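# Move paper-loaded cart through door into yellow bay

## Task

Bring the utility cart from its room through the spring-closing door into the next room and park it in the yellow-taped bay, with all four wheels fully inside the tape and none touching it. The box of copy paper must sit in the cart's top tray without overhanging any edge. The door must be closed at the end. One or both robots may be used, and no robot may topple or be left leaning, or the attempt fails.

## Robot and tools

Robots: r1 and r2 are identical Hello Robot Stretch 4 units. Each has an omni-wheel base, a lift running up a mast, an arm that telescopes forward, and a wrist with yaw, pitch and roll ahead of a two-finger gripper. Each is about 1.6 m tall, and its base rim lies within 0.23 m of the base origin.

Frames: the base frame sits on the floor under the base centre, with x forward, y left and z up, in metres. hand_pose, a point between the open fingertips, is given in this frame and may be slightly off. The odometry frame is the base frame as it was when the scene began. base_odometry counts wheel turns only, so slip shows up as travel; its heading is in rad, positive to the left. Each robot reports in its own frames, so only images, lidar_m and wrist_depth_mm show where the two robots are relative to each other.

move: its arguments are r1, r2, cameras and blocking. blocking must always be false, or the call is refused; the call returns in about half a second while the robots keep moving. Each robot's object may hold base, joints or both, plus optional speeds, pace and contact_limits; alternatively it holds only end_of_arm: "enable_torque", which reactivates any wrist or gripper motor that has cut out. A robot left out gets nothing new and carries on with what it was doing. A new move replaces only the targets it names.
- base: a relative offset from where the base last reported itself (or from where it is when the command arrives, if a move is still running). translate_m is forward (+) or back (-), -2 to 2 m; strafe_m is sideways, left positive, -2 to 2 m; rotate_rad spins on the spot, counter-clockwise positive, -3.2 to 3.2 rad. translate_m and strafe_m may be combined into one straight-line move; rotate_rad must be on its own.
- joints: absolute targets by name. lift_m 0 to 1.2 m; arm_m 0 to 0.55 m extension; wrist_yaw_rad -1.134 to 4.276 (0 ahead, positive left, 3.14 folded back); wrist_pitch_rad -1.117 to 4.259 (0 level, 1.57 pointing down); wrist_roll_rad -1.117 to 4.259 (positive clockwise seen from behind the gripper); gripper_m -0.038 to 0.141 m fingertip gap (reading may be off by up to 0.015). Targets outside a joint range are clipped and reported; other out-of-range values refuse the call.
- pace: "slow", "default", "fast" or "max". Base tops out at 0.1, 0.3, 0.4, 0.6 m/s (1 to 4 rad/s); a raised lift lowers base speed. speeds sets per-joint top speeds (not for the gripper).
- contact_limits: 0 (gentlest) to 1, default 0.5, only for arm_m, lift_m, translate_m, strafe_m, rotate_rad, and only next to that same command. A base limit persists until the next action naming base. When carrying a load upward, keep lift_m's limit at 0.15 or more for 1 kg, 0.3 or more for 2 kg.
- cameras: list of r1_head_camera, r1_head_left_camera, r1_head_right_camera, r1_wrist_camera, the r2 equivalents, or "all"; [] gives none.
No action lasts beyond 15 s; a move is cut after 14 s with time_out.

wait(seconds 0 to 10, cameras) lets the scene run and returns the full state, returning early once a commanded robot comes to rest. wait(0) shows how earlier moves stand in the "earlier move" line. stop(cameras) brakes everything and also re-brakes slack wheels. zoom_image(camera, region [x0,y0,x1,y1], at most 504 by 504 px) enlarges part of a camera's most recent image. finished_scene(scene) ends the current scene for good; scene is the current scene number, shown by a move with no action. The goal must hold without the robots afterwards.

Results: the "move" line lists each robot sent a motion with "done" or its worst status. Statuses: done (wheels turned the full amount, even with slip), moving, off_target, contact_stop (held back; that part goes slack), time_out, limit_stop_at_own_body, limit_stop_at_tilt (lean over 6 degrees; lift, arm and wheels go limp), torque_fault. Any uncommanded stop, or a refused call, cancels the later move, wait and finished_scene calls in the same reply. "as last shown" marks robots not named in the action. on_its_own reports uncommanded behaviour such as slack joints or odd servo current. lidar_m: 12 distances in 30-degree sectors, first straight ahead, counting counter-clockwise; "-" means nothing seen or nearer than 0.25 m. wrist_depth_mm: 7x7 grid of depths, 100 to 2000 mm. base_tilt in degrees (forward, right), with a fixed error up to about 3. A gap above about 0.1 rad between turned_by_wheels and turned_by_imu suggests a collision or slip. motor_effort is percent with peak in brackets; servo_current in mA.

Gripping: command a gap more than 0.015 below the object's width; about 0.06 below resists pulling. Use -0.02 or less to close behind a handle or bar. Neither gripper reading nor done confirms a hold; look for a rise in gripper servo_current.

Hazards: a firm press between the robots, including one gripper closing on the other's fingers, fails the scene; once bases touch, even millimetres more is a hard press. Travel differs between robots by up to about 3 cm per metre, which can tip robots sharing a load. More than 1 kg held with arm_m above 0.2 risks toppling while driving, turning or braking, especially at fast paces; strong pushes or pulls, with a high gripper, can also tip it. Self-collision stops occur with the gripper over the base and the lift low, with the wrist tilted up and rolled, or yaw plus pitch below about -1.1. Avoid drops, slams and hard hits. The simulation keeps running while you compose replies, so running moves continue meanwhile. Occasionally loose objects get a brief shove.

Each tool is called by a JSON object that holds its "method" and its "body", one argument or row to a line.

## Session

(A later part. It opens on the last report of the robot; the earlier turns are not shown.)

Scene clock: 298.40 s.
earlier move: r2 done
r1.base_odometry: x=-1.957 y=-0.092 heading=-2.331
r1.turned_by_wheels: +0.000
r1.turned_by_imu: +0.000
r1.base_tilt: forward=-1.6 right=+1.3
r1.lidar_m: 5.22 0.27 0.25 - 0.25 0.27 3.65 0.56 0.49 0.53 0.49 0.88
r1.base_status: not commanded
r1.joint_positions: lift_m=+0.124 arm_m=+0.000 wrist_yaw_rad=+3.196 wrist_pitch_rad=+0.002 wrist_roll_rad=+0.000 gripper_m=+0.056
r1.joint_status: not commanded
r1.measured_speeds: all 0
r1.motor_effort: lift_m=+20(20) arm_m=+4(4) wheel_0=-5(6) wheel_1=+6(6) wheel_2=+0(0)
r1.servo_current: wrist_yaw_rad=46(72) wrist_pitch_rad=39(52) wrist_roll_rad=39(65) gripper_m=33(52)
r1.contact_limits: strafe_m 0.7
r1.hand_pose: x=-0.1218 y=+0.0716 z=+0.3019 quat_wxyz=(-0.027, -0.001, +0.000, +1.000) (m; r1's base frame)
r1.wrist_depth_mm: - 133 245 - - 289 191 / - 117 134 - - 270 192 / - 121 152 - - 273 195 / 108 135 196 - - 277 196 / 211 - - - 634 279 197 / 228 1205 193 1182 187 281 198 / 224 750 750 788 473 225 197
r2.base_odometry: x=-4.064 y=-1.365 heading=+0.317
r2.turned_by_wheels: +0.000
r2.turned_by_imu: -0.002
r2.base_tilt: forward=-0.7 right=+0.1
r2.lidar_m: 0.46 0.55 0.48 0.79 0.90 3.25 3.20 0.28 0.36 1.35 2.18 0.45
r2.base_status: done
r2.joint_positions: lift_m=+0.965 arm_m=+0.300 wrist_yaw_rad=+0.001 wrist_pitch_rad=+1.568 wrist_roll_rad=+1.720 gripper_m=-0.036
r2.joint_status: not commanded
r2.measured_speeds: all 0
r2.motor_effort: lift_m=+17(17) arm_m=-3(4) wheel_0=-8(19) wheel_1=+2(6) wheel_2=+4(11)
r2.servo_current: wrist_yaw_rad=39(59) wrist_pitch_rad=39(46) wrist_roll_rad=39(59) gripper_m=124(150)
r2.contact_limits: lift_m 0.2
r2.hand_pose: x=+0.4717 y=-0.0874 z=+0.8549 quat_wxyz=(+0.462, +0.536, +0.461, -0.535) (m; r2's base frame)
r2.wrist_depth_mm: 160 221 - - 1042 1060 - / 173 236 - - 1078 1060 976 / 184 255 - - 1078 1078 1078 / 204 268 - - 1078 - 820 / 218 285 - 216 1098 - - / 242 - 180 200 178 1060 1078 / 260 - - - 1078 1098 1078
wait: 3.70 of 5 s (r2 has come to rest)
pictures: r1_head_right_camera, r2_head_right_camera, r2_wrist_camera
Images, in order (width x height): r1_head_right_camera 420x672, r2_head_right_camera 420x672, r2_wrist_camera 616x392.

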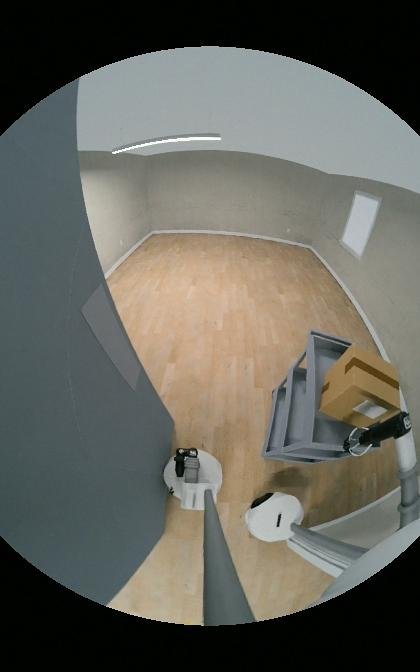

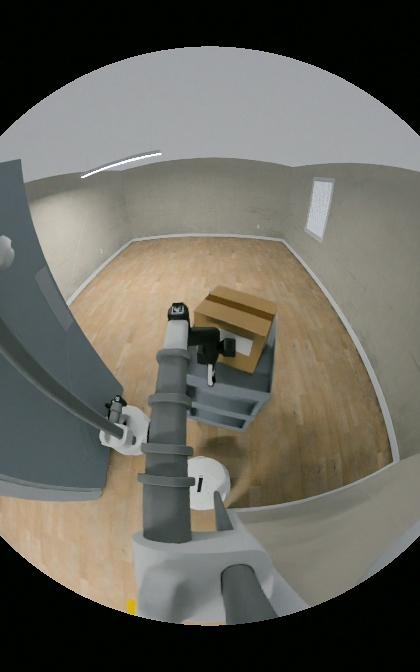

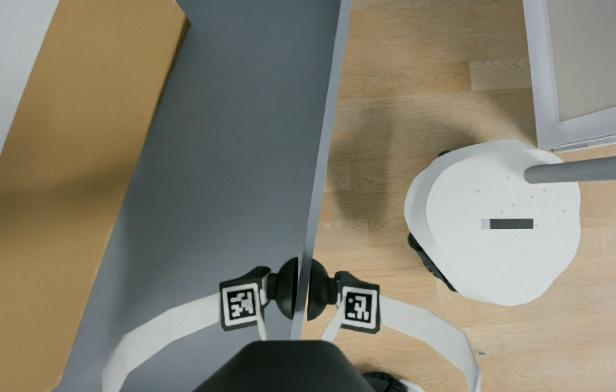

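{"method": "move", "body": {
  "r2": {"base":{"translate_m":-0.1,"strafe_m":0.155},"pace":"slow"},
  "blocking": false
}}

{"method": "wait", "body": {
  "seconds": 4,
  "cameras": ["r1_head_right_camera","r2_head_left_camera","r2_wrist_camera"]
}}

Scene clock: 306.90 s.
move: r2 moving
r1: as last shown
r1.base_tilt: forward=-1.6 right=+1.2
r1.lidar_m: 5.20 0.27 0.25 - 0.25 0.27 3.64 0.54 0.49 0.52 0.51 0.87
r1.motor_effort: lift_m=+20(20) arm_m=+4(4) wheel_0=-6(6) wheel_1=+6(6) wheel_2=+0(0)
r1.servo_current: wrist_yaw_rad=39(65) wrist_pitch_rad=39(46) wrist_roll_rad=39(59) gripper_m=39(46)
r1.contact_limits: strafe_m 0.7
r1.wrist_depth_mm: - 134 245 - - 287 190 / - 117 134 - - 270 193 / - 121 152 - - 273 195 / 108 135 196 - - 276 198 / 212 - - - 640 281 198 / 228 1205 193 1182 187 281 198 / 224 759 759 798 477 224 197
r2.base_odometry: x=-4.074 y=-1.358 heading=+0.316
r2.turned_by_wheels: -0.001
r2.turned_by_imu: -0.001
r2.base_tilt: forward=-0.6 right=+0.1
r2.lidar_m: 0.46 0.57 0.49 0.77 0.89 3.25 3.16 0.28 0.36 1.32 2.19 0.44
r2.base_status: translate_m moving; strafe_m moving
r2.joint_positions: lift_m=+0.965 arm_m=+0.300 wrist_yaw_rad=+0.001 wrist_pitch_rad=+1.568 wrist_roll_rad=+1.720 gripper_m=-0.036
r2.joint_status: not commanded
r2.measured_speeds: translate_m=-0.026 strafe_m=+0.040 rotate_rad=-0.002 lift_m=+0.000 arm_m=+0.000 wrist_yaw_rad=+0.000 wrist_pitch_rad=+0.000 wrist_roll_rad=+0.001
r2.motor_effort: lift_m=+17(17) arm_m=-4(4) wheel_0=-16(16) wheel_1=+4(5) wheel_2=+3(6)
r2.servo_current: wrist_yaw_rad=59(59) wrist_pitch_rad=33(46) wrist_roll_rad=46(65) gripper_m=130(130)
r2.contact_limits: lift_m 0.2
r2.hand_pose: x=+0.4717 y=-0.0874 z=+0.8549 quat_wxyz=(+0.462, +0.536, +0.461, -0.535) (m; r2's base frame)
r2.wrist_depth_mm: 165 225 - - 1078 1060 - / 175 239 - - 1060 1078 960 / 192 260 - - 1078 1078 1060 / 208 273 - - 1078 - - / 226 289 - 212 1042 - - / 247 157 180 196 178 1078 1060 / 265 - - - 1078 1042 1078

Scene clock: 309.53 s.
earlier move: r2 done
r1.base_odometry: x=-1.957 y=-0.092 heading=-2.331
r1.turned_by_wheels: +0.000
r1.turned_by_imu: +0.000
r1.base_tilt: forward=-1.6 right=+1.3
r1.lidar_m: 5.21 0.27 0.25 - 0.25 0.26 3.64 0.46 0.44 0.35 0.38 3.97
r1.base_status: not commanded
r1.joint_positions: lift_m=+0.124 arm_m=+0.000 wrist_yaw_rad=+3.196 wrist_pitch_rad=+0.002 wrist_roll_rad=+0.000 gripper_m=+0.056
r1.joint_status: not commanded
r1.measured_speeds: all 0
r1.motor_effort: lift_m=+20(20) arm_m=+4(4) wheel_0=-5(6) wheel_1=+6(6) wheel_2=+0(0)
r1.servo_current: wrist_yaw_rad=39(65) wrist_pitch_rad=52(52) wrist_roll_rad=46(72) gripper_m=39(52)
r1.contact_limits: strafe_m 0.7
r1.hand_pose: x=-0.1218 y=+0.0716 z=+0.3019 quat_wxyz=(-0.027, -0.001, +0.000, +1.000) (m; r1's base frame)
r1.wrist_depth_mm: - 134 244 - - 287 190 / - 117 134 - - 271 192 / - 121 151 - - 274 194 / 108 135 197 - - 276 196 / 211 - - - 627 279 198 / 228 661 193 1205 187 281 198 / 226 559 759 798 480 224 198
r2.base_odometry: x=-4.207 y=-1.249 heading=+0.316
r2.turned_by_wheels: +0.000
r2.turned_by_imu: -0.001
r2.base_tilt: forward=-0.7 right=+0.1
r2.lidar_m: 0.44 0.42 0.45 0.64 0.76 3.12 3.08 3.27 0.31 0.71 2.34 0.40
r2.base_status: done
r2.joint_positions: lift_m=+0.965 arm_m=+0.300 wrist_yaw_rad=+0.000 wrist_pitch_rad=+1.570 wrist_roll_rad=+1.720 gripper_m=-0.036
r2.joint_status: not commanded
r2.measured_speeds: all 0
r2.motor_effort: lift_m=+17(17) arm_m=-3(4) wheel_0=-11(20) wheel_1=+4(6) wheel_2=+1(6)
r2.servo_current: wrist_yaw_rad=46(59) wrist_pitch_rad=33(46) wrist_roll_rad=52(65) gripper_m=124(137)
r2.contact_limits: lift_m 0.2
r2.hand_pose: x=+0.4713 y=-0.0874 z=+0.8549 quat_wxyz=(+0.462, +0.536, +0.461, -0.536) (m; r2's base frame)
r2.wrist_depth_mm: 143 192 252 - - 1078 - / 165 222 279 - 1098 1098 1098 / 180 250 - - 1078 1098 1060 / 210 273 - - 1078 - 809 / 247 - - 207 1078 - - / 265 - 180 202 179 1042 1060 / - - - - 1060 1042 1060
wait: 2.63 of 4 s (r2 has come to rest)
pictures: r1_head_right_camera, r2_head_left_camera, r2_wrist_camera
Images, in order (width x height): r1_head_right_camera 420x672, r2_head_left_camera 420x672, r2_wrist_camera 616x392.

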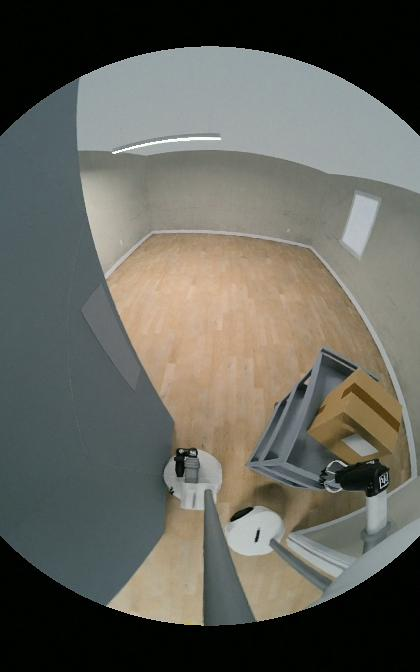

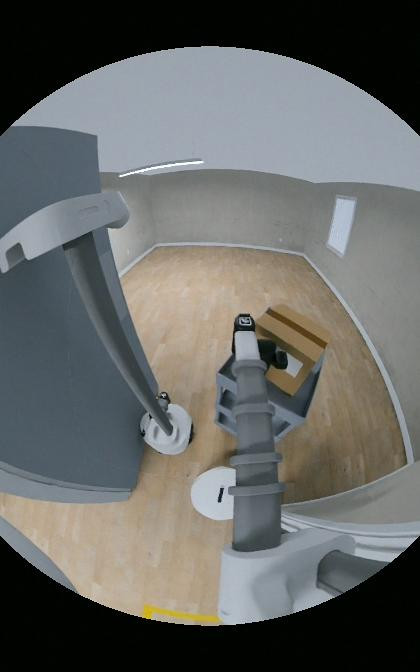

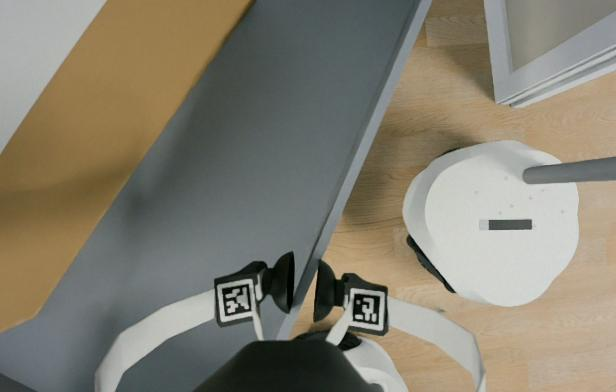

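{"method": "move", "body": {
  "r2": {"base":{"translate_m":-0.28,"strafe_m":0.11},"joints":{"wrist_roll_rad":2.0},"pace":"slow"},
  "blocking": false
}}

{"method": "wait", "body": {
  "seconds": 5,
  "cameras": ["r1_head_right_camera","r2_head_left_camera","r2_wrist_camera"]
}}

Scene clock: 316.43 s.
move: r2 moving
r1: as last shown
r1.lidar_m: 5.20 0.28 0.25 - 0.25 0.27 3.65 0.45 0.41 0.36 0.38 3.98
r1.motor_effort: lift_m=+20(20) arm_m=+4(4) wheel_0=-6(6) wheel_1=+5(6) wheel_2=+0(0)
r1.servo_current: wrist_yaw_rad=52(52) wrist_pitch_rad=39(46) wrist_roll_rad=59(59) gripper_m=39(52)
r1.contact_limits: strafe_m 0.7
r1.wrist_depth_mm: - 134 243 - - 287 191 / - 117 134 - - 271 193 / - 121 152 - - 276 195 / 108 135 197 - - 276 196 / 211 - - - 634 279 197 / 229 668 192 1205 187 281 197 / 226 549 759 788 477 225 198
r2.base_odometry: x=-4.221 y=-1.248 heading=+0.315
r2.turned_by_wheels: -0.001
r2.turned_by_imu: -0.001
r2.base_tilt: forward=-0.6 right=+0.0
r2.lidar_m: 0.48 0.44 0.44 0.64 2.81 3.13 3.06 3.27 0.34 0.68 2.35 0.43
r2.base_status: translate_m moving; strafe_m moving
r2.joint_positions: lift_m=+0.965 arm_m=+0.300 wrist_yaw_rad=+0.000 wrist_pitch_rad=+1.570 wrist_roll_rad=+1.987 gripper_m=-0.036
r2.joint_status: wrist_roll_rad moving
r2.measured_speeds: translate_m=-0.048 strafe_m=+0.019 rotate_rad=+0.001 lift_m=+0.000 arm_m=+0.000 wrist_yaw_rad=+0.000 wrist_pitch_rad=+0.000 wrist_roll_rad=+0.364
r2.motor_effort: lift_m=+17(17) arm_m=-4(4) wheel_0=-16(16) wheel_1=-5(7) wheel_2=+4(5)
r2.servo_current: wrist_yaw_rad=33(59) wrist_pitch_rad=39(46) wrist_roll_rad=33(78) gripper_m=130(130)
r2.contact_limits: lift_m 0.2
r2.hand_pose: x=+0.4713 y=-0.0874 z=+0.8549 quat_wxyz=(+0.386, +0.593, +0.386, -0.592) (m; r2's base frame)
r2.wrist_depth_mm: 167 229 - - 1060 1008 1060 / 177 242 - - 1060 1060 1042 / 194 264 - - 1060 - - / 208 274 - 1060 1060 - - / 229 - - 216 1060 1060 1042 / 251 158 182 196 179 1078 1060 / 264 - - - - 1078 1060

Scene clock: 320.17 s.
earlier move: r2 done
r1.base_odometry: x=-1.957 y=-0.092 heading=-2.331
r1.turned_by_wheels: +0.000
r1.turned_by_imu: +0.000
r1.base_tilt: forward=-1.6 right=+1.3
r1.lidar_m: 5.21 0.27 0.25 - 0.25 0.28 0.68 0.44 0.28 0.31 0.53 3.98
r1.base_status: not commanded
r1.joint_positions: lift_m=+0.124 arm_m=+0.000 wrist_yaw_rad=+3.196 wrist_pitch_rad=+0.002 wrist_roll_rad=+0.000 gripper_m=+0.056
r1.joint_status: not commanded
r1.measured_speeds: all 0
r1.motor_effort: lift_m=+19(20) arm_m=+4(4) wheel_0=-5(6) wheel_1=+6(6) wheel_2=+0(0)
r1.servo_current: wrist_yaw_rad=46(65) wrist_pitch_rad=52(52) wrist_roll_rad=46(65) gripper_m=39(52)
r1.contact_limits: strafe_m 0.7
r1.hand_pose: x=-0.1218 y=+0.0716 z=+0.3019 quat_wxyz=(-0.027, -0.001, +0.000, +1.000) (m; r1's base frame)
r1.wrist_depth_mm: - 134 243 - - 289 190 / - 117 134 - - 271 193 / - 121 152 - - 274 195 / 109 135 197 - - 278 196 / 211 809 - - 634 281 196 / 229 683 191 1160 187 281 197 / 224 163 759 798 477 225 198
r2.base_odometry: x=-4.507 y=-1.232 heading=+0.316
r2.turned_by_wheels: +0.001
r2.turned_by_imu: +0.002
r2.base_tilt: forward=-0.6 right=+0.1
r2.lidar_m: 0.46 0.60 0.58 0.58 2.65 2.81 2.78 2.94 2.33 0.38 0.44 0.39
r2.base_status: done
r2.joint_positions: lift_m=+0.965 arm_m=+0.300 wrist_yaw_rad=+0.000 wrist_pitch_rad=+1.564 wrist_roll_rad=+2.000 gripper_m=-0.036
r2.joint_status: all done
r2.measured_speeds: all 0
r2.motor_effort: lift_m=+17(17) arm_m=-3(4) wheel_0=-1(18) wheel_1=-5(9) wheel_2=+9(15)
r2.servo_current: wrist_yaw_rad=52(59) wrist_pitch_rad=52(52) wrist_roll_rad=46(78) gripper_m=124(137)
r2.contact_limits: lift_m 0.2
r2.hand_pose: x=+0.4728 y=-0.0874 z=+0.8549 quat_wxyz=(+0.383, +0.597, +0.381, -0.593) (m; r2's base frame)
r2.wrist_depth_mm: 152 203 268 - 1060 1042 1060 / 172 224 287 - 1060 1060 1060 / 182 249 - - 1060 - - / 204 271 - - 1042 - - / 235 - - - 1060 1078 1060 / 257 - 182 204 178 1060 1060 / 267 - - - 1060 - 1060
wait: 3.73 of 5 s (r2 has come to rest)
pictures: r1_head_right_camera, r2_head_left_camera, r2_wrist_camera
Images, in order (width x height): r1_head_right_camera 420x672, r2_head_left_camera 420x672, r2_wrist_camera 616x392.

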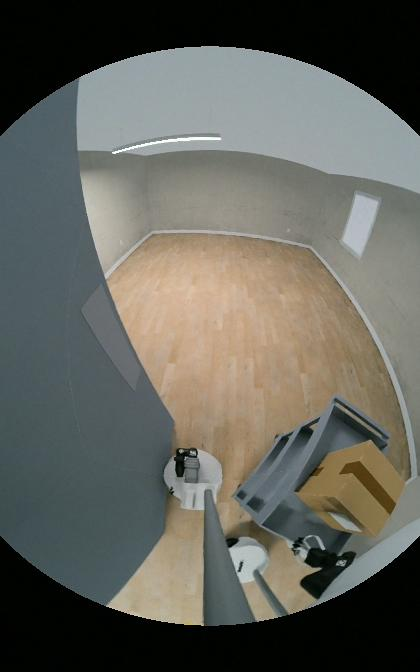

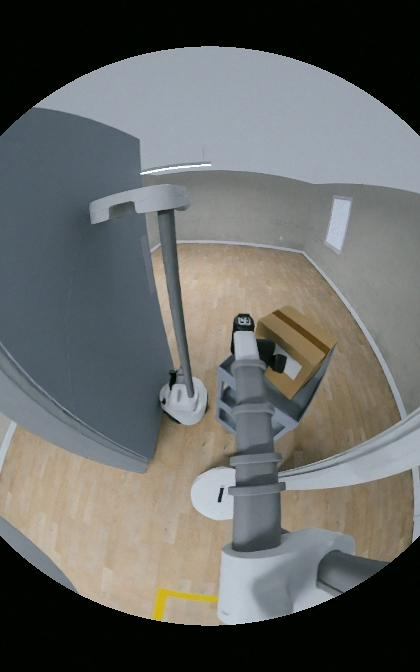

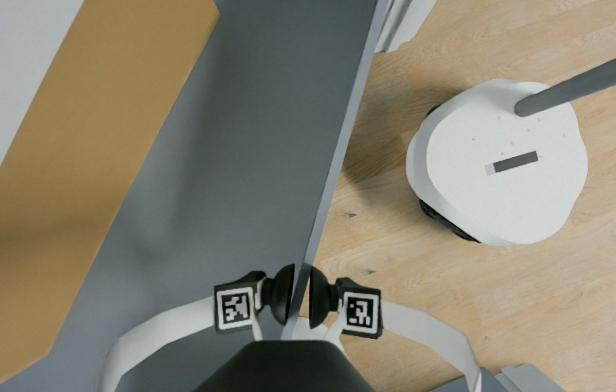

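{"method": "move", "body": {
  "r2": {"base":{"translate_m":-0.3,"strafe_m":-0.01},"pace":"slow"},
  "blocking": false
}}

{"method": "wait", "body": {
  "seconds": 5,
  "cameras": ["r1_head_right_camera","r2_head_left_camera","r2_wrist_camera"]
}}

Scene clock: 339.83 s.
move: r2 moving
r1: as last shown
r1.base_tilt: forward=-1.6 right=+1.2
r1.lidar_m: 5.24 0.28 0.25 - 0.25 0.28 0.69 0.44 0.30 0.32 0.51 3.98
r1.motor_effort: lift_m=+19(20) arm_m=+4(4) wheel_0=-5(5) wheel_1=+6(6) wheel_2=+0(0)
r1.servo_current: wrist_yaw_rad=52(59) wrist_pitch_rad=39(46) wrist_roll_rad=33(59) gripper_m=46(46)
r1.contact_limits: strafe_m 0.7
r1.wrist_depth_mm: - 134 244 - - 287 190 / - 117 134 - - 271 193 / - 121 152 - - 274 195 / 108 135 196 - - 277 196 / 212 820 - - 634 281 198 / 229 699 191 1205 188 279 198 / 224 164 759 788 480 224 197
r2.base_odometry: x=-4.519 y=-1.236 heading=+0.317
r2.turned_by_wheels: +0.000
r2.turned_by_imu: +0.001
r2.base_tilt: forward=-0.7 right=+0.1
r2.lidar_m: 0.45 0.61 0.58 0.58 2.66 2.83 2.77 2.96 2.34 0.40 0.42 0.39
r2.base_status: translate_m moving; strafe_m moving
r2.joint_positions: lift_m=+0.965 arm_m=+0.300 wrist_yaw_rad=+0.000 wrist_pitch_rad=+1.564 wrist_roll_rad=+2.000 gripper_m=-0.036
r2.joint_status: not commanded
r2.measured_speeds: translate_m=-0.048 strafe_m=-0.002 rotate_rad=+0.000 lift_m=+0.000 arm_m=+0.000 wrist_yaw_rad=+0.000 wrist_pitch_rad=+0.000 wrist_roll_rad=+0.000
r2.motor_effort: lift_m=+17(17) arm_m=-4(4) wheel_0=-3(4) wheel_1=-8(8) wheel_2=+14(14)
r2.servo_current: wrist_yaw_rad=52(52) wrist_pitch_rad=52(52) wrist_roll_rad=52(52) gripper_m=130(137)
r2.contact_limits: lift_m 0.2
r2.hand_pose: x=+0.4728 y=-0.0874 z=+0.8549 quat_wxyz=(+0.383, +0.597, +0.381, -0.593) (m; r2's base frame)
r2.wrist_depth_mm: 153 208 265 - 1042 1060 1042 / 173 230 - - 1060 1042 1042 / 187 249 - - 1078 - - / 209 278 - - 1078 - - / 243 - - 1098 1078 1042 1042 / 265 - 178 198 178 1060 1060 / - 131 - - - 120 1060

Scene clock: 343.60 s.
earlier move: r2 done
r1.base_odometry: x=-1.957 y=-0.092 heading=-2.331
r1.turned_by_wheels: +0.000
r1.turned_by_imu: +0.000
r1.base_tilt: forward=-1.6 right=+1.3
r1.lidar_m: 5.22 0.29 0.25 - 0.25 0.29 0.93 0.48 0.44 0.46 2.81 3.96
r1.base_status: not commanded
r1.joint_positions: lift_m=+0.124 arm_m=+0.000 wrist_yaw_rad=+3.196 wrist_pitch_rad=+0.002 wrist_roll_rad=+0.000 gripper_m=+0.056
r1.joint_status: not commanded
r1.measured_speeds: all 0
r1.motor_effort: lift_m=+19(20) arm_m=+4(4) wheel_0=-5(6) wheel_1=+6(6) wheel_2=+0(0)
r1.servo_current: wrist_yaw_rad=46(85) wrist_pitch_rad=39(52) wrist_roll_rad=52(65) gripper_m=39(46)
r1.contact_limits: strafe_m 0.7
r1.hand_pose: x=-0.1218 y=+0.0716 z=+0.3019 quat_wxyz=(-0.027, -0.001, +0.000, +1.000) (m; r1's base frame)
r1.wrist_depth_mm: - 134 243 - - 289 190 / - 117 134 - - 268 193 / - 121 152 - - 276 196 / 108 135 196 - - 276 198 / 211 991 1205 - 634 279 198 / 229 976 190 1205 187 281 198 / 224 768 759 788 477 224 198
r2.base_odometry: x=-4.789 y=-1.334 heading=+0.316
r2.turned_by_wheels: -0.001
r2.turned_by_imu: +0.001
r2.base_tilt: forward=-0.7 right=+0.1
r2.lidar_m: 0.48 0.80 0.73 1.95 2.70 2.56 2.47 2.63 2.28 0.98 0.50 0.42
r2.base_status: done
r2.joint_positions: lift_m=+0.965 arm_m=+0.300 wrist_yaw_rad=+0.000 wrist_pitch_rad=+1.565 wrist_roll_rad=+2.000 gripper_m=-0.036
r2.joint_status: not commanded
r2.measured_speeds: all 0
r2.motor_effort: lift_m=+17(17) arm_m=-4(4) wheel_0=-4(9) wheel_1=-6(9) wheel_2=+8(15)
r2.servo_current: wrist_yaw_rad=46(59) wrist_pitch_rad=46(59) wrist_roll_rad=46(65) gripper_m=130(137)
r2.contact_limits: lift_m 0.2
r2.hand_pose: x=+0.4727 y=-0.0874 z=+0.8549 quat_wxyz=(+0.383, +0.597, +0.381, -0.593) (m; r2's base frame)
r2.wrist_depth_mm: 167 231 - - 1078 1042 1042 / 177 243 - - 1060 1042 1025 / 190 260 - - 1060 - - / 205 270 - 1078 1078 - - / 220 283 - 219 1060 1078 1060 / 236 286 180 197 178 1060 1060 / 255 - - - - 1078 1060
wait: 3.77 of 5 s (r2 has come to rest)
pictures: r1_head_right_camera, r2_head_left_camera, r2_wrist_camera
Images, in order (width x height): r1_head_right_camera 420x672, r2_head_left_camera 420x672, r2_wrist_camera 616x392.

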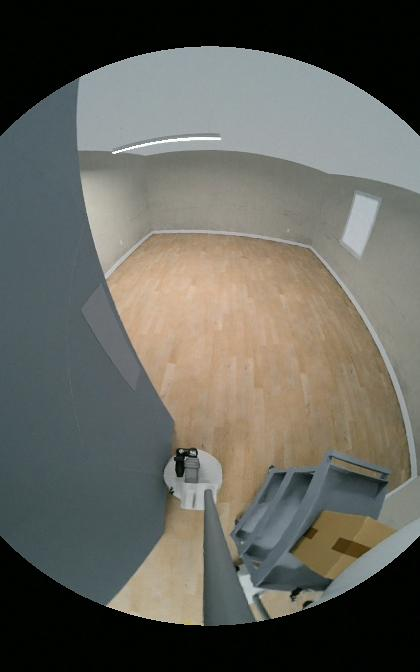

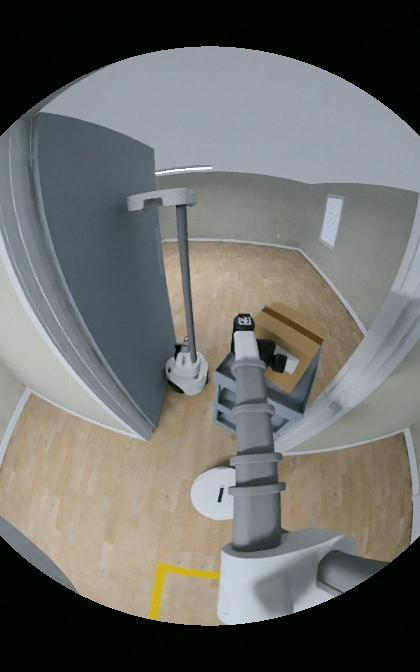

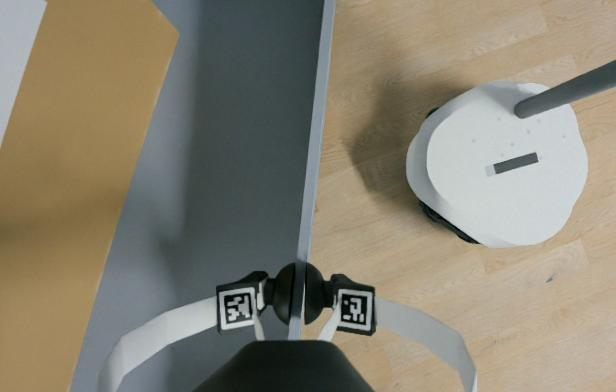

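{"method": "move", "body": {
  "r2": {"base":{"translate_m":-0.45,"strafe_m":0.09},"pace":"slow"},
  "blocking": false
}}

{"method": "wait", "body": {
  "seconds": 6,
  "cameras": ["r1_head_right_camera","r2_head_left_camera","r2_head_right_camera","r2_wrist_camera"]
}}

Scene clock: 353.00 s.
move: r2 moving
r1: as last shown
r1.lidar_m: 5.22 0.28 0.25 - 0.25 0.27 0.95 0.48 0.45 0.48 2.83 4.01
r1.servo_current: wrist_yaw_rad=46(59) wrist_pitch_rad=46(52) wrist_roll_rad=33(65) gripper_m=46(46)
r1.contact_limits: strafe_m 0.7
r1.wrist_depth_mm: - 134 244 - - 289 191 / - 117 134 - - 271 193 / - 121 152 - - 276 194 / 108 135 196 - - 276 197 / 211 991 1182 - 627 279 198 / 229 1025 190 1205 187 281 197 / 224 759 759 788 477 224 197
r2.base_odometry: x=-4.802 y=-1.336 heading=+0.316
r2.turned_by_wheels: +0.000
r2.turned_by_imu: +0.000
r2.base_tilt: forward=-0.7 right=+0.0
r2.lidar_m: 0.47 0.79 0.73 2.04 2.69 2.52 2.46 2.65 2.29 1.06 0.49 0.42
r2.base_status: translate_m moving; strafe_m moving
r2.joint_positions: lift_m=+0.965 arm_m=+0.300 wrist_yaw_rad=+0.000 wrist_pitch_rad=+1.565 wrist_roll_rad=+2.000 gripper_m=-0.036
r2.joint_status: not commanded
r2.measured_speeds: translate_m=-0.048 strafe_m=+0.009 rotate_rad=+0.000 lift_m=+0.000 arm_m=+0.000 wrist_yaw_rad=+0.000 wrist_pitch_rad=+0.000 wrist_roll_rad=+0.000
r2.motor_effort: lift_m=+17(17) arm_m=-4(4) wheel_0=-7(9) wheel_1=-6(8) wheel_2=+12(13)
r2.servo_current: wrist_yaw_rad=59(59) wrist_pitch_rad=46(52) wrist_roll_rad=33(59) gripper_m=130(137)
r2.contact_limits: lift_m 0.2
r2.hand_pose: x=+0.4727 y=-0.0874 z=+0.8549 quat_wxyz=(+0.383, +0.597, +0.381, -0.593) (m; r2's base frame)
r2.wrist_depth_mm: 177 240 - - 1042 1060 1042 / 182 251 - - 1060 1042 1042 / 198 268 - 1078 1078 - - / 211 276 - 1060 1078 - - / 229 289 - 1078 1060 1060 1042 / 244 160 180 195 177 1060 1078 / 260 - - - - - 1060

Scene clock: 358.33 s.
earlier move: r2 done
r1.base_odometry: x=-1.957 y=-0.092 heading=-2.331
r1.turned_by_wheels: +0.000
r1.turned_by_imu: +0.000
r1.base_tilt: forward=-1.6 right=+1.3
r1.lidar_m: 5.22 0.27 0.25 - 0.25 0.26 0.85 0.49 0.46 2.65 2.82 4.00
r1.base_status: not commanded
r1.joint_positions: lift_m=+0.124 arm_m=+0.000 wrist_yaw_rad=+3.196 wrist_pitch_rad=+0.002 wrist_roll_rad=+0.000 gripper_m=+0.056
r1.joint_status: not commanded
r1.measured_speeds: all 0
r1.motor_effort: lift_m=+19(20) arm_m=+4(4) wheel_0=-5(6) wheel_1=+6(6) wheel_2=+0(0)
r1.servo_current: wrist_yaw_rad=46(72) wrist_pitch_rad=46(59) wrist_roll_rad=52(72) gripper_m=39(52)
r1.contact_limits: strafe_m 0.7
r1.hand_pose: x=-0.1218 y=+0.0716 z=+0.3019 quat_wxyz=(-0.027, -0.001, +0.000, +1.000) (m; r1's base frame)
r1.wrist_depth_mm: - 134 244 - - 287 190 / - 117 134 - - 270 193 / - 121 151 - - 274 195 / 108 135 196 - - 274 197 / 211 1160 1464 - 627 279 197 / 228 668 192 1160 187 281 198 / 214 759 750 788 477 224 197
r2.base_odometry: x=-5.244 y=-1.388 heading=+0.315
r2.turned_by_wheels: -0.001
r2.turned_by_imu: -0.003
r2.base_tilt: forward=-0.7 right=+0.1
r2.lidar_m: 0.46 0.98 1.22 2.46 2.62 2.05 2.01 2.16 2.33 2.27 1.03 0.46
r2.base_status: done
r2.joint_positions: lift_m=+0.965 arm_m=+0.300 wrist_yaw_rad=+0.000 wrist_pitch_rad=+1.565 wrist_roll_rad=+2.000 gripper_m=-0.036
r2.joint_status: not commanded
r2.measured_speeds: all 0
r2.motor_effort: lift_m=+17(17) arm_m=-3(4) wheel_0=-8(18) wheel_1=-5(9) wheel_2=+4(13)
r2.servo_current: wrist_yaw_rad=52(59) wrist_pitch_rad=39(52) wrist_roll_rad=52(72) gripper_m=124(137)
r2.contact_limits: lift_m 0.2
r2.hand_pose: x=+0.4727 y=-0.0874 z=+0.8549 quat_wxyz=(+0.383, +0.597, +0.381, -0.593) (m; r2's base frame)
r2.wrist_depth_mm: 204 - - 1060 1042 1042 1060 / 217 271 - 1078 1060 1060 1060 / 220 277 - 1060 1078 - 854 / 224 281 - 1078 1078 - - / 225 283 - 1078 1060 1042 1060 / 216 268 180 196 180 1060 1060 / 227 143 - - - 1060 1060
wait: 5.33 of 6 s (r2 has come to rest)
pictures: r1_head_right_camera, r2_head_left_camera, r2_head_right_camera, r2_wrist_camera
Images, in order (width x height): r1_head_right_camera 420x672, r2_head_left_camera 420x672, r2_head_right_camera 420x672, r2_wrist_camera 616x392.

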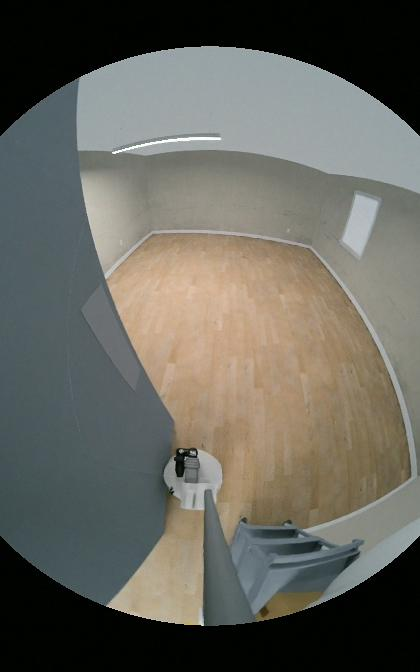

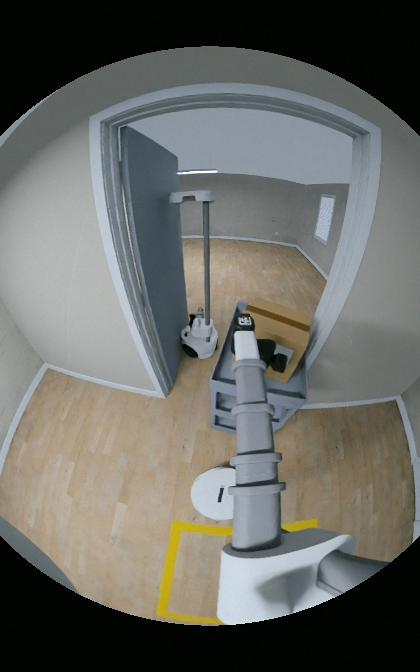

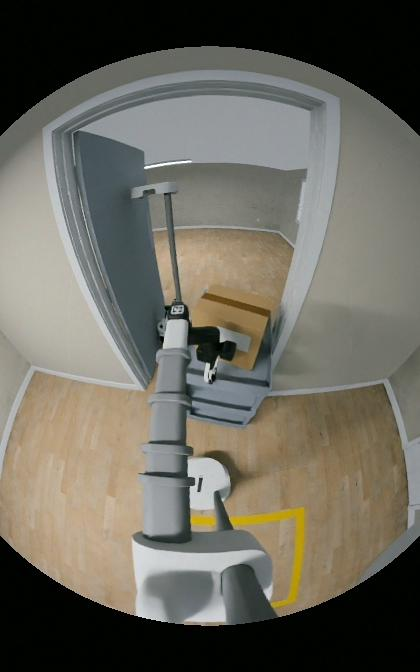

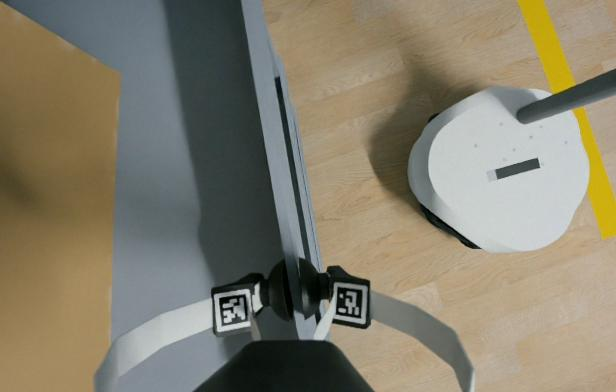

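{"method": "move", "body": {
  "r2": {"base":{"translate_m":-0.38,"strafe_m":0.05},"joints":{"wrist_roll_rad":1.8},"pace":"slow"},
  "blocking": false
}}

{"method": "wait", "body": {
  "seconds": 6,
  "cameras": ["r2_head_left_camera","r2_head_right_camera","r2_wrist_camera"]
}}

Scene clock: 366.57 s.
move: r2 moving
r1: as last shown
r1.base_tilt: forward=-1.6 right=+1.2
r1.lidar_m: 5.23 0.26 0.25 - 0.25 0.26 0.82 0.48 0.48 2.66 2.81 3.97
r1.servo_current: wrist_yaw_rad=65(65) wrist_pitch_rad=39(46) wrist_roll_rad=46(65) gripper_m=39(46)
r1.contact_limits: strafe_m 0.7
r1.wrist_depth_mm: - 134 243 - - 287 190 / - 117 134 - - 270 193 / - 121 152 - - 274 195 / 108 135 196 - - 276 197 / 211 1205 1464 - 640 279 197 / 229 661 192 1182 187 281 198 / 214 768 759 788 480 224 198
r2.base_odometry: x=-5.257 y=-1.391 heading=+0.315
r2.turned_by_wheels: -0.001
r2.turned_by_imu: +0.000
r2.base_tilt: forward=-0.6 right=+0.1
r2.lidar_m: 0.48 0.99 1.24 2.44 2.63 2.06 2.01 2.16 2.32 2.26 1.08 0.47
r2.base_status: translate_m moving; strafe_m moving
r2.joint_positions: lift_m=+0.965 arm_m=+0.300 wrist_yaw_rad=+0.000 wrist_pitch_rad=+1.565 wrist_roll_rad=+1.804 gripper_m=-0.036
r2.joint_status: wrist_roll_rad moving
r2.measured_speeds: translate_m=-0.049 strafe_m=+0.006 rotate_rad=-0.002 lift_m=+0.000 arm_m=+0.000 wrist_yaw_rad=+0.000 wrist_pitch_rad=+0.000 wrist_roll_rad=-0.067
r2.motor_effort: lift_m=+17(17) arm_m=-4(4) wheel_0=-12(12) wheel_1=-6(8) wheel_2=+9(10)
r2.servo_current: wrist_yaw_rad=39(59) wrist_pitch_rad=46(52) wrist_roll_rad=91(91) gripper_m=117(130)
r2.contact_limits: lift_m 0.2
r2.hand_pose: x=+0.4727 y=-0.0874 z=+0.8549 quat_wxyz=(+0.440, +0.557, +0.437, -0.553) (m; r2's base frame)
r2.wrist_depth_mm: 191 242 - 1078 1060 1042 1042 / 195 263 - 1060 1060 1042 1042 / 204 267 - 1060 1078 1060 1042 / 216 279 - 1078 1078 - - / 228 286 - 1078 1060 - - / 239 160 180 197 178 1042 1060 / 251 138 - - - 1060 1060

Scene clock: 371.17 s.
earlier move: r2 done
r1.base_odometry: x=-1.957 y=-0.092 heading=-2.331
r1.turned_by_wheels: +0.000
r1.turned_by_imu: +0.000
r1.base_tilt: forward=-1.6 right=+1.3
r1.lidar_m: 5.21 0.26 0.25 - 0.25 0.28 0.72 0.75 0.97 2.66 2.80 3.98
r1.base_status: not commanded
r1.joint_positions: lift_m=+0.124 arm_m=+0.000 wrist_yaw_rad=+3.196 wrist_pitch_rad=+0.002 wrist_roll_rad=+0.000 gripper_m=+0.056
r1.joint_status: not commanded
r1.measured_speeds: all 0
r1.motor_effort: lift_m=+19(20) arm_m=+4(4) wheel_0=-5(6) wheel_1=+6(6) wheel_2=+0(0)
r1.servo_current: wrist_yaw_rad=46(72) wrist_pitch_rad=46(59) wrist_roll_rad=46(65) gripper_m=46(52)
r1.contact_limits: strafe_m 0.7
r1.hand_pose: x=-0.1218 y=+0.0716 z=+0.3019 quat_wxyz=(-0.027, -0.001, +0.000, +1.000) (m; r1's base frame)
r1.wrist_depth_mm: - 134 244 - - 286 190 / - 117 134 - - 271 193 / - 121 152 - - 274 195 / 108 135 196 - - 277 196 / 210 - - 1921 627 279 198 / 228 1118 193 1182 187 279 197 / 214 759 759 788 477 224 198
r2.base_odometry: x=-5.621 y=-1.459 heading=+0.316
r2.turned_by_wheels: +0.001
r2.turned_by_imu: +0.002
r2.base_tilt: forward=-0.6 right=+0.1
r2.lidar_m: 0.45 1.28 1.83 2.44 2.15 1.68 1.62 1.76 2.34 2.27 1.56 0.49
r2.base_status: done
r2.joint_positions: lift_m=+0.965 arm_m=+0.300 wrist_yaw_rad=+0.001 wrist_pitch_rad=+1.565 wrist_roll_rad=+1.800 gripper_m=-0.036
r2.joint_status: all done
r2.measured_speeds: all 0
r2.motor_effort: lift_m=+17(17) arm_m=-4(4) wheel_0=-3(14) wheel_1=-3(8) wheel_2=+8(13)
r2.servo_current: wrist_yaw_rad=52(65) wrist_pitch_rad=46(59) wrist_roll_rad=46(91) gripper_m=130(137)
r2.contact_limits: lift_m 0.2
r2.hand_pose: x=+0.4728 y=-0.0874 z=+0.8549 quat_wxyz=(+0.441, +0.555, +0.438, -0.552) (m; r2's base frame)
r2.wrist_depth_mm: - - - 1078 1060 1060 1060 / 222 - - 1060 1060 1025 1042 / 231 - - 1060 1078 1060 1042 / 229 289 - 1078 1078 - - / 226 283 - 854 1060 - - / 213 264 181 196 177 1060 1060 / 217 144 - - 1060 1078 1060
wait: 4.60 of 6 s (r2 has come to rest)
pictures: r2_head_left_camera, r2_head_right_camera, r2_wrist_camera
Images, in order (width x height): r2_head_left_camera 420x672, r2_head_right_camera 420x672, r2_wrist_camera 616x392.

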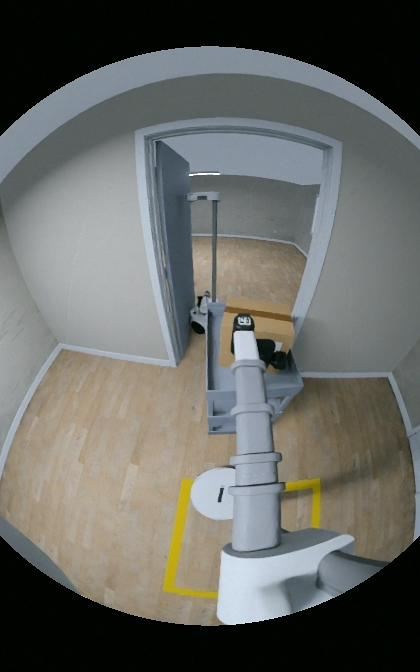

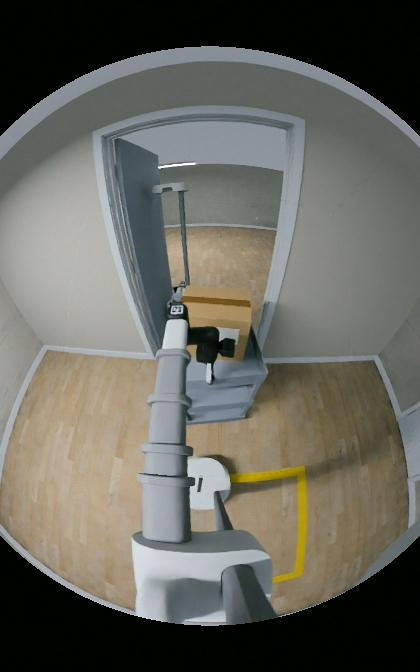

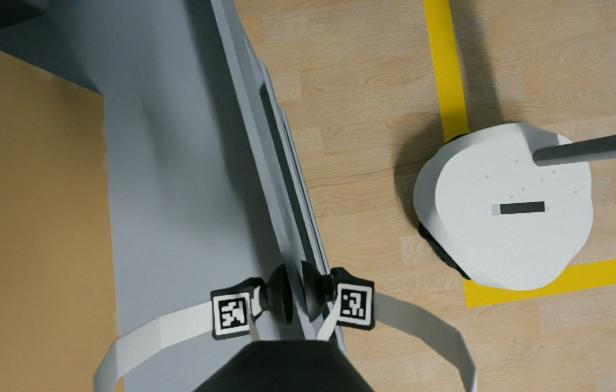

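{"method": "move", "body": {
  "r2": {"base":{"translate_m":-0.6,"strafe_m":-0.13},"joints":{"wrist_roll_rad":1.58},"pace":"slow"},
  "blocking": false
}}

{"method": "wait", "body": {
  "seconds": 8,
  "cameras": ["r2_head_left_camera","r2_head_right_camera","r2_wrist_camera"]
}}

Scene clock: 382.90 s.
move: r2 moving
r1: as last shown
r1.lidar_m: 5.22 0.27 0.25 - 0.25 0.25 0.75 0.76 0.98 2.65 2.82 3.98
r1.motor_effort: lift_m=+19(20) arm_m=+4(4) wheel_0=-6(6) wheel_1=+6(6) wheel_2=+0(0)
r1.servo_current: wrist_yaw_rad=52(65) wrist_pitch_rad=46(46) wrist_roll_rad=52(59) gripper_m=39(46)
r1.contact_limits: strafe_m 0.7
r1.wrist_depth_mm: - 134 141 - - 287 190 / - 117 134 - - 270 192 / - 121 151 - - 276 194 / 108 134 196 - - 276 197 / 211 - - 1921 634 279 198 / 228 1098 193 1205 187 281 198 / 214 759 759 798 473 225 198
r2.base_odometry: x=-5.632 y=-1.465 heading=+0.316
r2.turned_by_wheels: +0.000
r2.turned_by_imu: +0.001
r2.base_tilt: forward=-0.6 right=+0.0
r2.lidar_m: 0.45 1.32 1.86 2.45 2.19 1.67 1.63 1.75 2.33 2.26 1.54 0.52
r2.base_status: translate_m moving; strafe_m moving
r2.joint_positions: lift_m=+0.965 arm_m=+0.300 wrist_yaw_rad=+0.001 wrist_pitch_rad=+1.565 wrist_roll_rad=+1.583 gripper_m=-0.036
r2.joint_status: wrist_roll_rad moving
r2.measured_speeds: translate_m=-0.049 strafe_m=-0.010 rotate_rad=-0.001 lift_m=+0.000 arm_m=+0.000 wrist_yaw_rad=+0.004 wrist_pitch_rad=+0.000 wrist_roll_rad=-0.123
r2.motor_effort: lift_m=+17(17) arm_m=-4(4) wheel_0=-4(6) wheel_1=-8(8) wheel_2=+15(15)
r2.servo_current: wrist_yaw_rad=39(52) wrist_pitch_rad=46(52) wrist_roll_rad=52(78) gripper_m=124(130)
r2.contact_limits: lift_m 0.2
r2.hand_pose: x=+0.4728 y=-0.0874 z=+0.8549 quat_wxyz=(+0.499, +0.504, +0.496, -0.501) (m; r2's base frame)
r2.wrist_depth_mm: 201 - - 1060 1060 1042 1042 / 202 271 - 1060 1060 1060 1042 / 213 281 - 1060 1042 1060 1060 / 221 278 - 1078 1060 - 831 / 228 287 - 1060 1078 - - / 234 281 178 191 178 - - / 241 139 - - - 1060 1060

Scene clock: 389.80 s.
earlier move: r2 done
r1.base_odometry: x=-1.957 y=-0.092 heading=-2.331
r1.turned_by_wheels: +0.000
r1.turned_by_imu: +0.000
r1.base_tilt: forward=-1.6 right=+1.3
r1.lidar_m: 5.22 0.28 0.25 - 0.25 0.27 1.37 1.66 0.99 2.67 2.83 3.99
r1.base_status: not commanded
r1.joint_positions: lift_m=+0.124 arm_m=+0.000 wrist_yaw_rad=+3.196 wrist_pitch_rad=+0.002 wrist_roll_rad=+0.000 gripper_m=+0.056
r1.joint_status: not commanded
r1.measured_speeds: all 0
r1.motor_effort: lift_m=+20(20) arm_m=+4(4) wheel_0=-5(6) wheel_1=+5(6) wheel_2=+0(0)
r1.servo_current: wrist_yaw_rad=52(72) wrist_pitch_rad=39(52) wrist_roll_rad=52(72) gripper_m=39(52)
r1.contact_limits: strafe_m 0.7
r1.hand_pose: x=-0.1218 y=+0.0716 z=+0.3019 quat_wxyz=(-0.027, -0.001, +0.000, +1.000) (m; r1's base frame)
r1.wrist_depth_mm: - 134 244 - - 289 190 / - 117 134 - - 271 193 / - 121 151 - - 273 195 / 108 135 195 - - 277 196 / 211 - - 1921 634 279 197 / 228 1229 193 1182 187 279 198 / 223 759 759 788 477 224 197
r2.base_odometry: x=-6.150 y=-1.769 heading=+0.316
r2.turned_by_wheels: +0.000
r2.turned_by_imu: +0.005
r2.base_tilt: forward=-0.7 right=+0.1
r2.lidar_m: 0.32 0.40 2.69 2.61 1.40 1.08 1.05 1.14 1.67 2.09 2.26 0.58
r2.base_status: done
r2.joint_positions: lift_m=+0.965 arm_m=+0.300 wrist_yaw_rad=+0.002 wrist_pitch_rad=+1.565 wrist_roll_rad=+1.579 gripper_m=-0.036
r2.joint_status: all done
r2.measured_speeds: all 0
r2.motor_effort: lift_m=+17(17) arm_m=-3(4) wheel_0=+2(8) wheel_1=-4(9) wheel_2=+10(19)
r2.servo_current: wrist_yaw_rad=46(59) wrist_pitch_rad=46(52) wrist_roll_rad=46(78) gripper_m=117(137)
r2.contact_limits: lift_m 0.2
r2.hand_pose: x=+0.4728 y=-0.0874 z=+0.8549 quat_wxyz=(+0.500, +0.503, +0.497, -0.500) (m; r2's base frame)
r2.wrist_depth_mm: 242 1078 1060 1060 1042 1025 1060 / 281 1078 1078 1060 1060 1078 1060 / - - 1060 1078 1060 1042 1042 / - - - 1060 1060 - 1060 / 263 - - 544 1078 - - / 236 279 179 200 180 - 1042 / 216 148 - - - 1060 1060
wait: 6.90 of 8 s (r2 has come to rest)
pictures: r2_head_left_camera, r2_head_right_camera, r2_wrist_camera
Images, in order (width x height): r2_head_left_camera 420x672, r2_head_right_camera 420x672, r2_wrist_camera 616x392.

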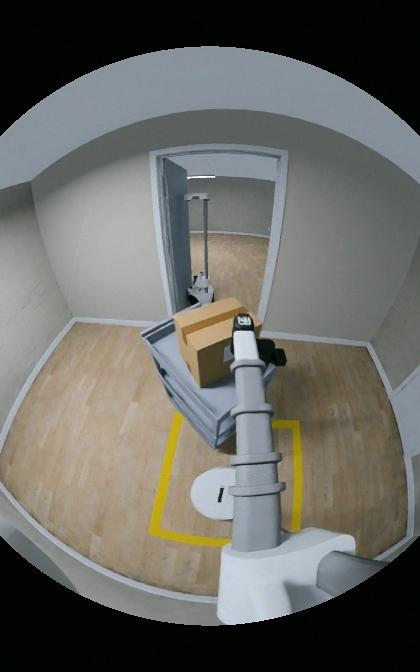

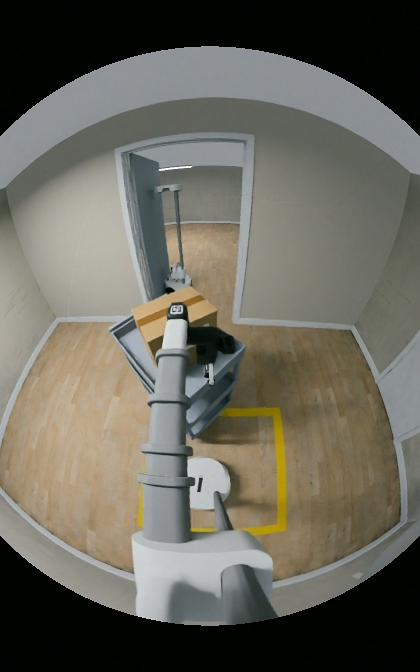

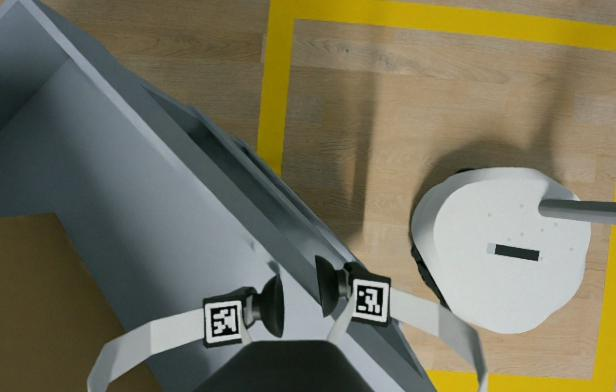

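{"method": "move", "body": {
  "r2": {"base":{"translate_m":-0.45},"joints":{"wrist_roll_rad":1.2},"pace":"slow"},
  "blocking": false
}}

{"method": "wait", "body": {
  "seconds": 6,
  "cameras": ["r2_head_left_camera","r2_head_right_camera","r2_wrist_camera"]
}}

Scene clock: 409.87 s.
move: r2 moving
r1: as last shown
r1.lidar_m: 5.23 0.27 0.25 - 0.25 0.29 1.37 1.64 0.99 2.65 2.82 3.98
r1.motor_effort: lift_m=+20(20) arm_m=+4(4) wheel_0=-5(6) wheel_1=+6(6) wheel_2=+0(0)
r1.servo_current: wrist_yaw_rad=52(78) wrist_pitch_rad=39(52) wrist_roll_rad=46(65) gripper_m=46(46)
r1.contact_limits: strafe_m 0.7
r1.wrist_depth_mm: - 134 244 - - 287 190 / - 117 134 - - 271 193 / - 121 152 - - 276 195 / 108 135 194 - - 277 197 / 212 - - 1921 634 278 198 / 228 1205 193 1182 187 281 198 / 224 750 768 809 477 224 198
r2.base_odometry: x=-6.162 y=-1.772 heading=+0.317
r2.turned_by_wheels: +0.001
r2.turned_by_imu: +0.001
r2.base_tilt: forward=-0.6 right=+0.0
r2.lidar_m: 0.35 0.42 2.66 2.61 1.37 1.05 1.04 1.12 1.66 2.06 2.25 0.57
r2.base_status: translate_m moving
r2.joint_positions: lift_m=+0.965 arm_m=+0.300 wrist_yaw_rad=+0.002 wrist_pitch_rad=+1.565 wrist_roll_rad=+1.255 gripper_m=-0.036
r2.joint_status: wrist_roll_rad moving
r2.measured_speeds: translate_m=-0.048 strafe_m=-0.001 rotate_rad=+0.002 lift_m=+0.000 arm_m=+0.000 wrist_yaw_rad=+0.000 wrist_pitch_rad=+0.000 wrist_roll_rad=-0.713
r2.motor_effort: lift_m=+17(17) arm_m=-4(4) wheel_0=+0(3) wheel_1=-6(7) wheel_2=+16(16)
r2.servo_current: wrist_yaw_rad=52(52) wrist_pitch_rad=46(52) wrist_roll_rad=91(91) gripper_m=124(130)
r2.contact_limits: lift_m 0.2
r2.hand_pose: x=+0.4728 y=-0.0874 z=+0.8549 quat_wxyz=(+0.575, +0.416, +0.571, -0.413) (m; r2's base frame)
r2.wrist_depth_mm: 282 - 1078 1078 1078 1060 1042 / - - 1078 1060 1060 1042 1060 / 257 - - 1078 1060 1060 1060 / 247 - - 1060 1078 1060 1042 / 236 293 - 891 1060 - 1060 / 223 274 180 195 180 - 778 / 216 143 - - - - -

Scene clock: 415.13 s.
earlier move: r2 done
r1.base_odometry: x=-1.957 y=-0.092 heading=-2.331
r1.turned_by_wheels: +0.000
r1.turned_by_imu: +0.000
r1.base_tilt: forward=-1.6 right=+1.3
r1.lidar_m: 5.22 0.28 0.25 - 0.25 0.28 1.82 2.24 0.98 2.68 2.82 3.98
r1.base_status: not commanded
r1.joint_positions: lift_m=+0.124 arm_m=+0.000 wrist_yaw_rad=+3.196 wrist_pitch_rad=+0.002 wrist_roll_rad=+0.000 gripper_m=+0.056
r1.joint_status: not commanded
r1.measured_speeds: all 0
r1.motor_effort: lift_m=+19(20) arm_m=+4(4) wheel_0=-5(6) wheel_1=+6(6) wheel_2=+0(0)
r1.servo_current: wrist_yaw_rad=59(78) wrist_pitch_rad=52(52) wrist_roll_rad=39(72) gripper_m=39(52)
r1.contact_limits: strafe_m 0.7
r1.hand_pose: x=-0.1218 y=+0.0716 z=+0.3019 quat_wxyz=(-0.027, -0.001, +0.000, +1.000) (m; r1's base frame)
r1.wrist_depth_mm: - 134 243 - - 287 190 / - 117 134 - - 271 193 / - 121 151 - - 273 195 / 108 135 195 - - 276 196 / 211 - - - 634 281 198 / 227 1229 193 1182 187 279 197 / 224 759 759 788 480 224 198
r2.base_odometry: x=-6.578 y=-1.908 heading=+0.316
r2.turned_by_wheels: -0.001
r2.turned_by_imu: +0.001
r2.base_tilt: forward=-0.7 right=+0.1
r2.lidar_m: 0.33 0.44 2.71 1.86 0.83 0.63 0.61 0.66 0.98 2.08 2.24 0.55
r2.base_status: done
r2.joint_positions: lift_m=+0.965 arm_m=+0.300 wrist_yaw_rad=+0.003 wrist_pitch_rad=+1.565 wrist_roll_rad=+1.200 gripper_m=-0.036
r2.joint_status: all done
r2.measured_speeds: all 0
r2.motor_effort: lift_m=+17(17) arm_m=-4(4) wheel_0=-2(10) wheel_1=-5(8) wheel_2=+8(18)
r2.servo_current: wrist_yaw_rad=46(65) wrist_pitch_rad=46(59) wrist_roll_rad=46(91) gripper_m=130(137)
r2.contact_limits: lift_m 0.2
r2.hand_pose: x=+0.4729 y=-0.0874 z=+0.8549 quat_wxyz=(+0.586, +0.400, +0.582, -0.397) (m; r2's base frame)
r2.wrist_depth_mm: - - 1078 1078 1078 1042 1060 / 230 - - 1060 1078 1042 1060 / 229 291 - 1060 1078 1060 1060 / 233 279 - 1078 1060 1060 1060 / 229 287 - 854 1078 - 1042 / 215 266 183 200 174 - 768 / 217 145 - - - - 1042
wait: 5.27 of 6 s (r2 has come to rest)
pictures: r2_head_left_camera, r2_head_right_camera, r2_wrist_camera
Images, in order (width x height): r2_head_left_camera 420x672, r2_head_right_camera 420x672, r2_wrist_camera 616x392.

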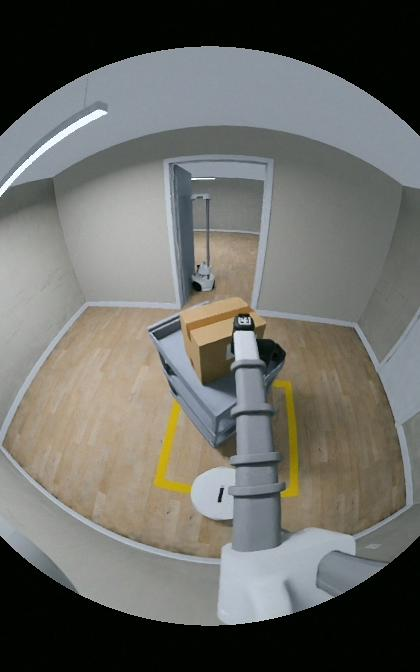

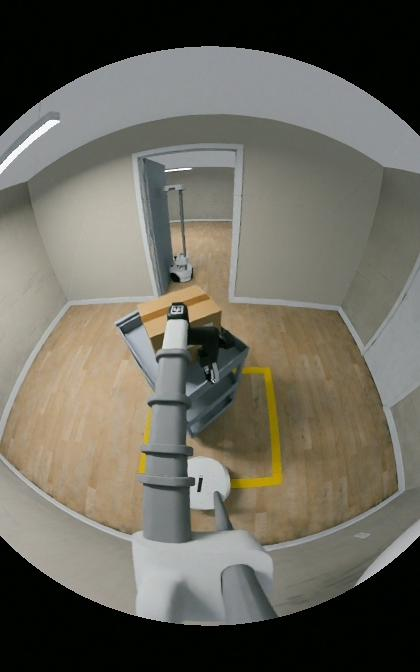

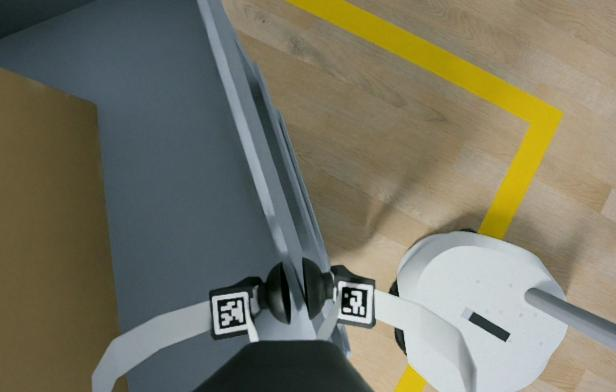

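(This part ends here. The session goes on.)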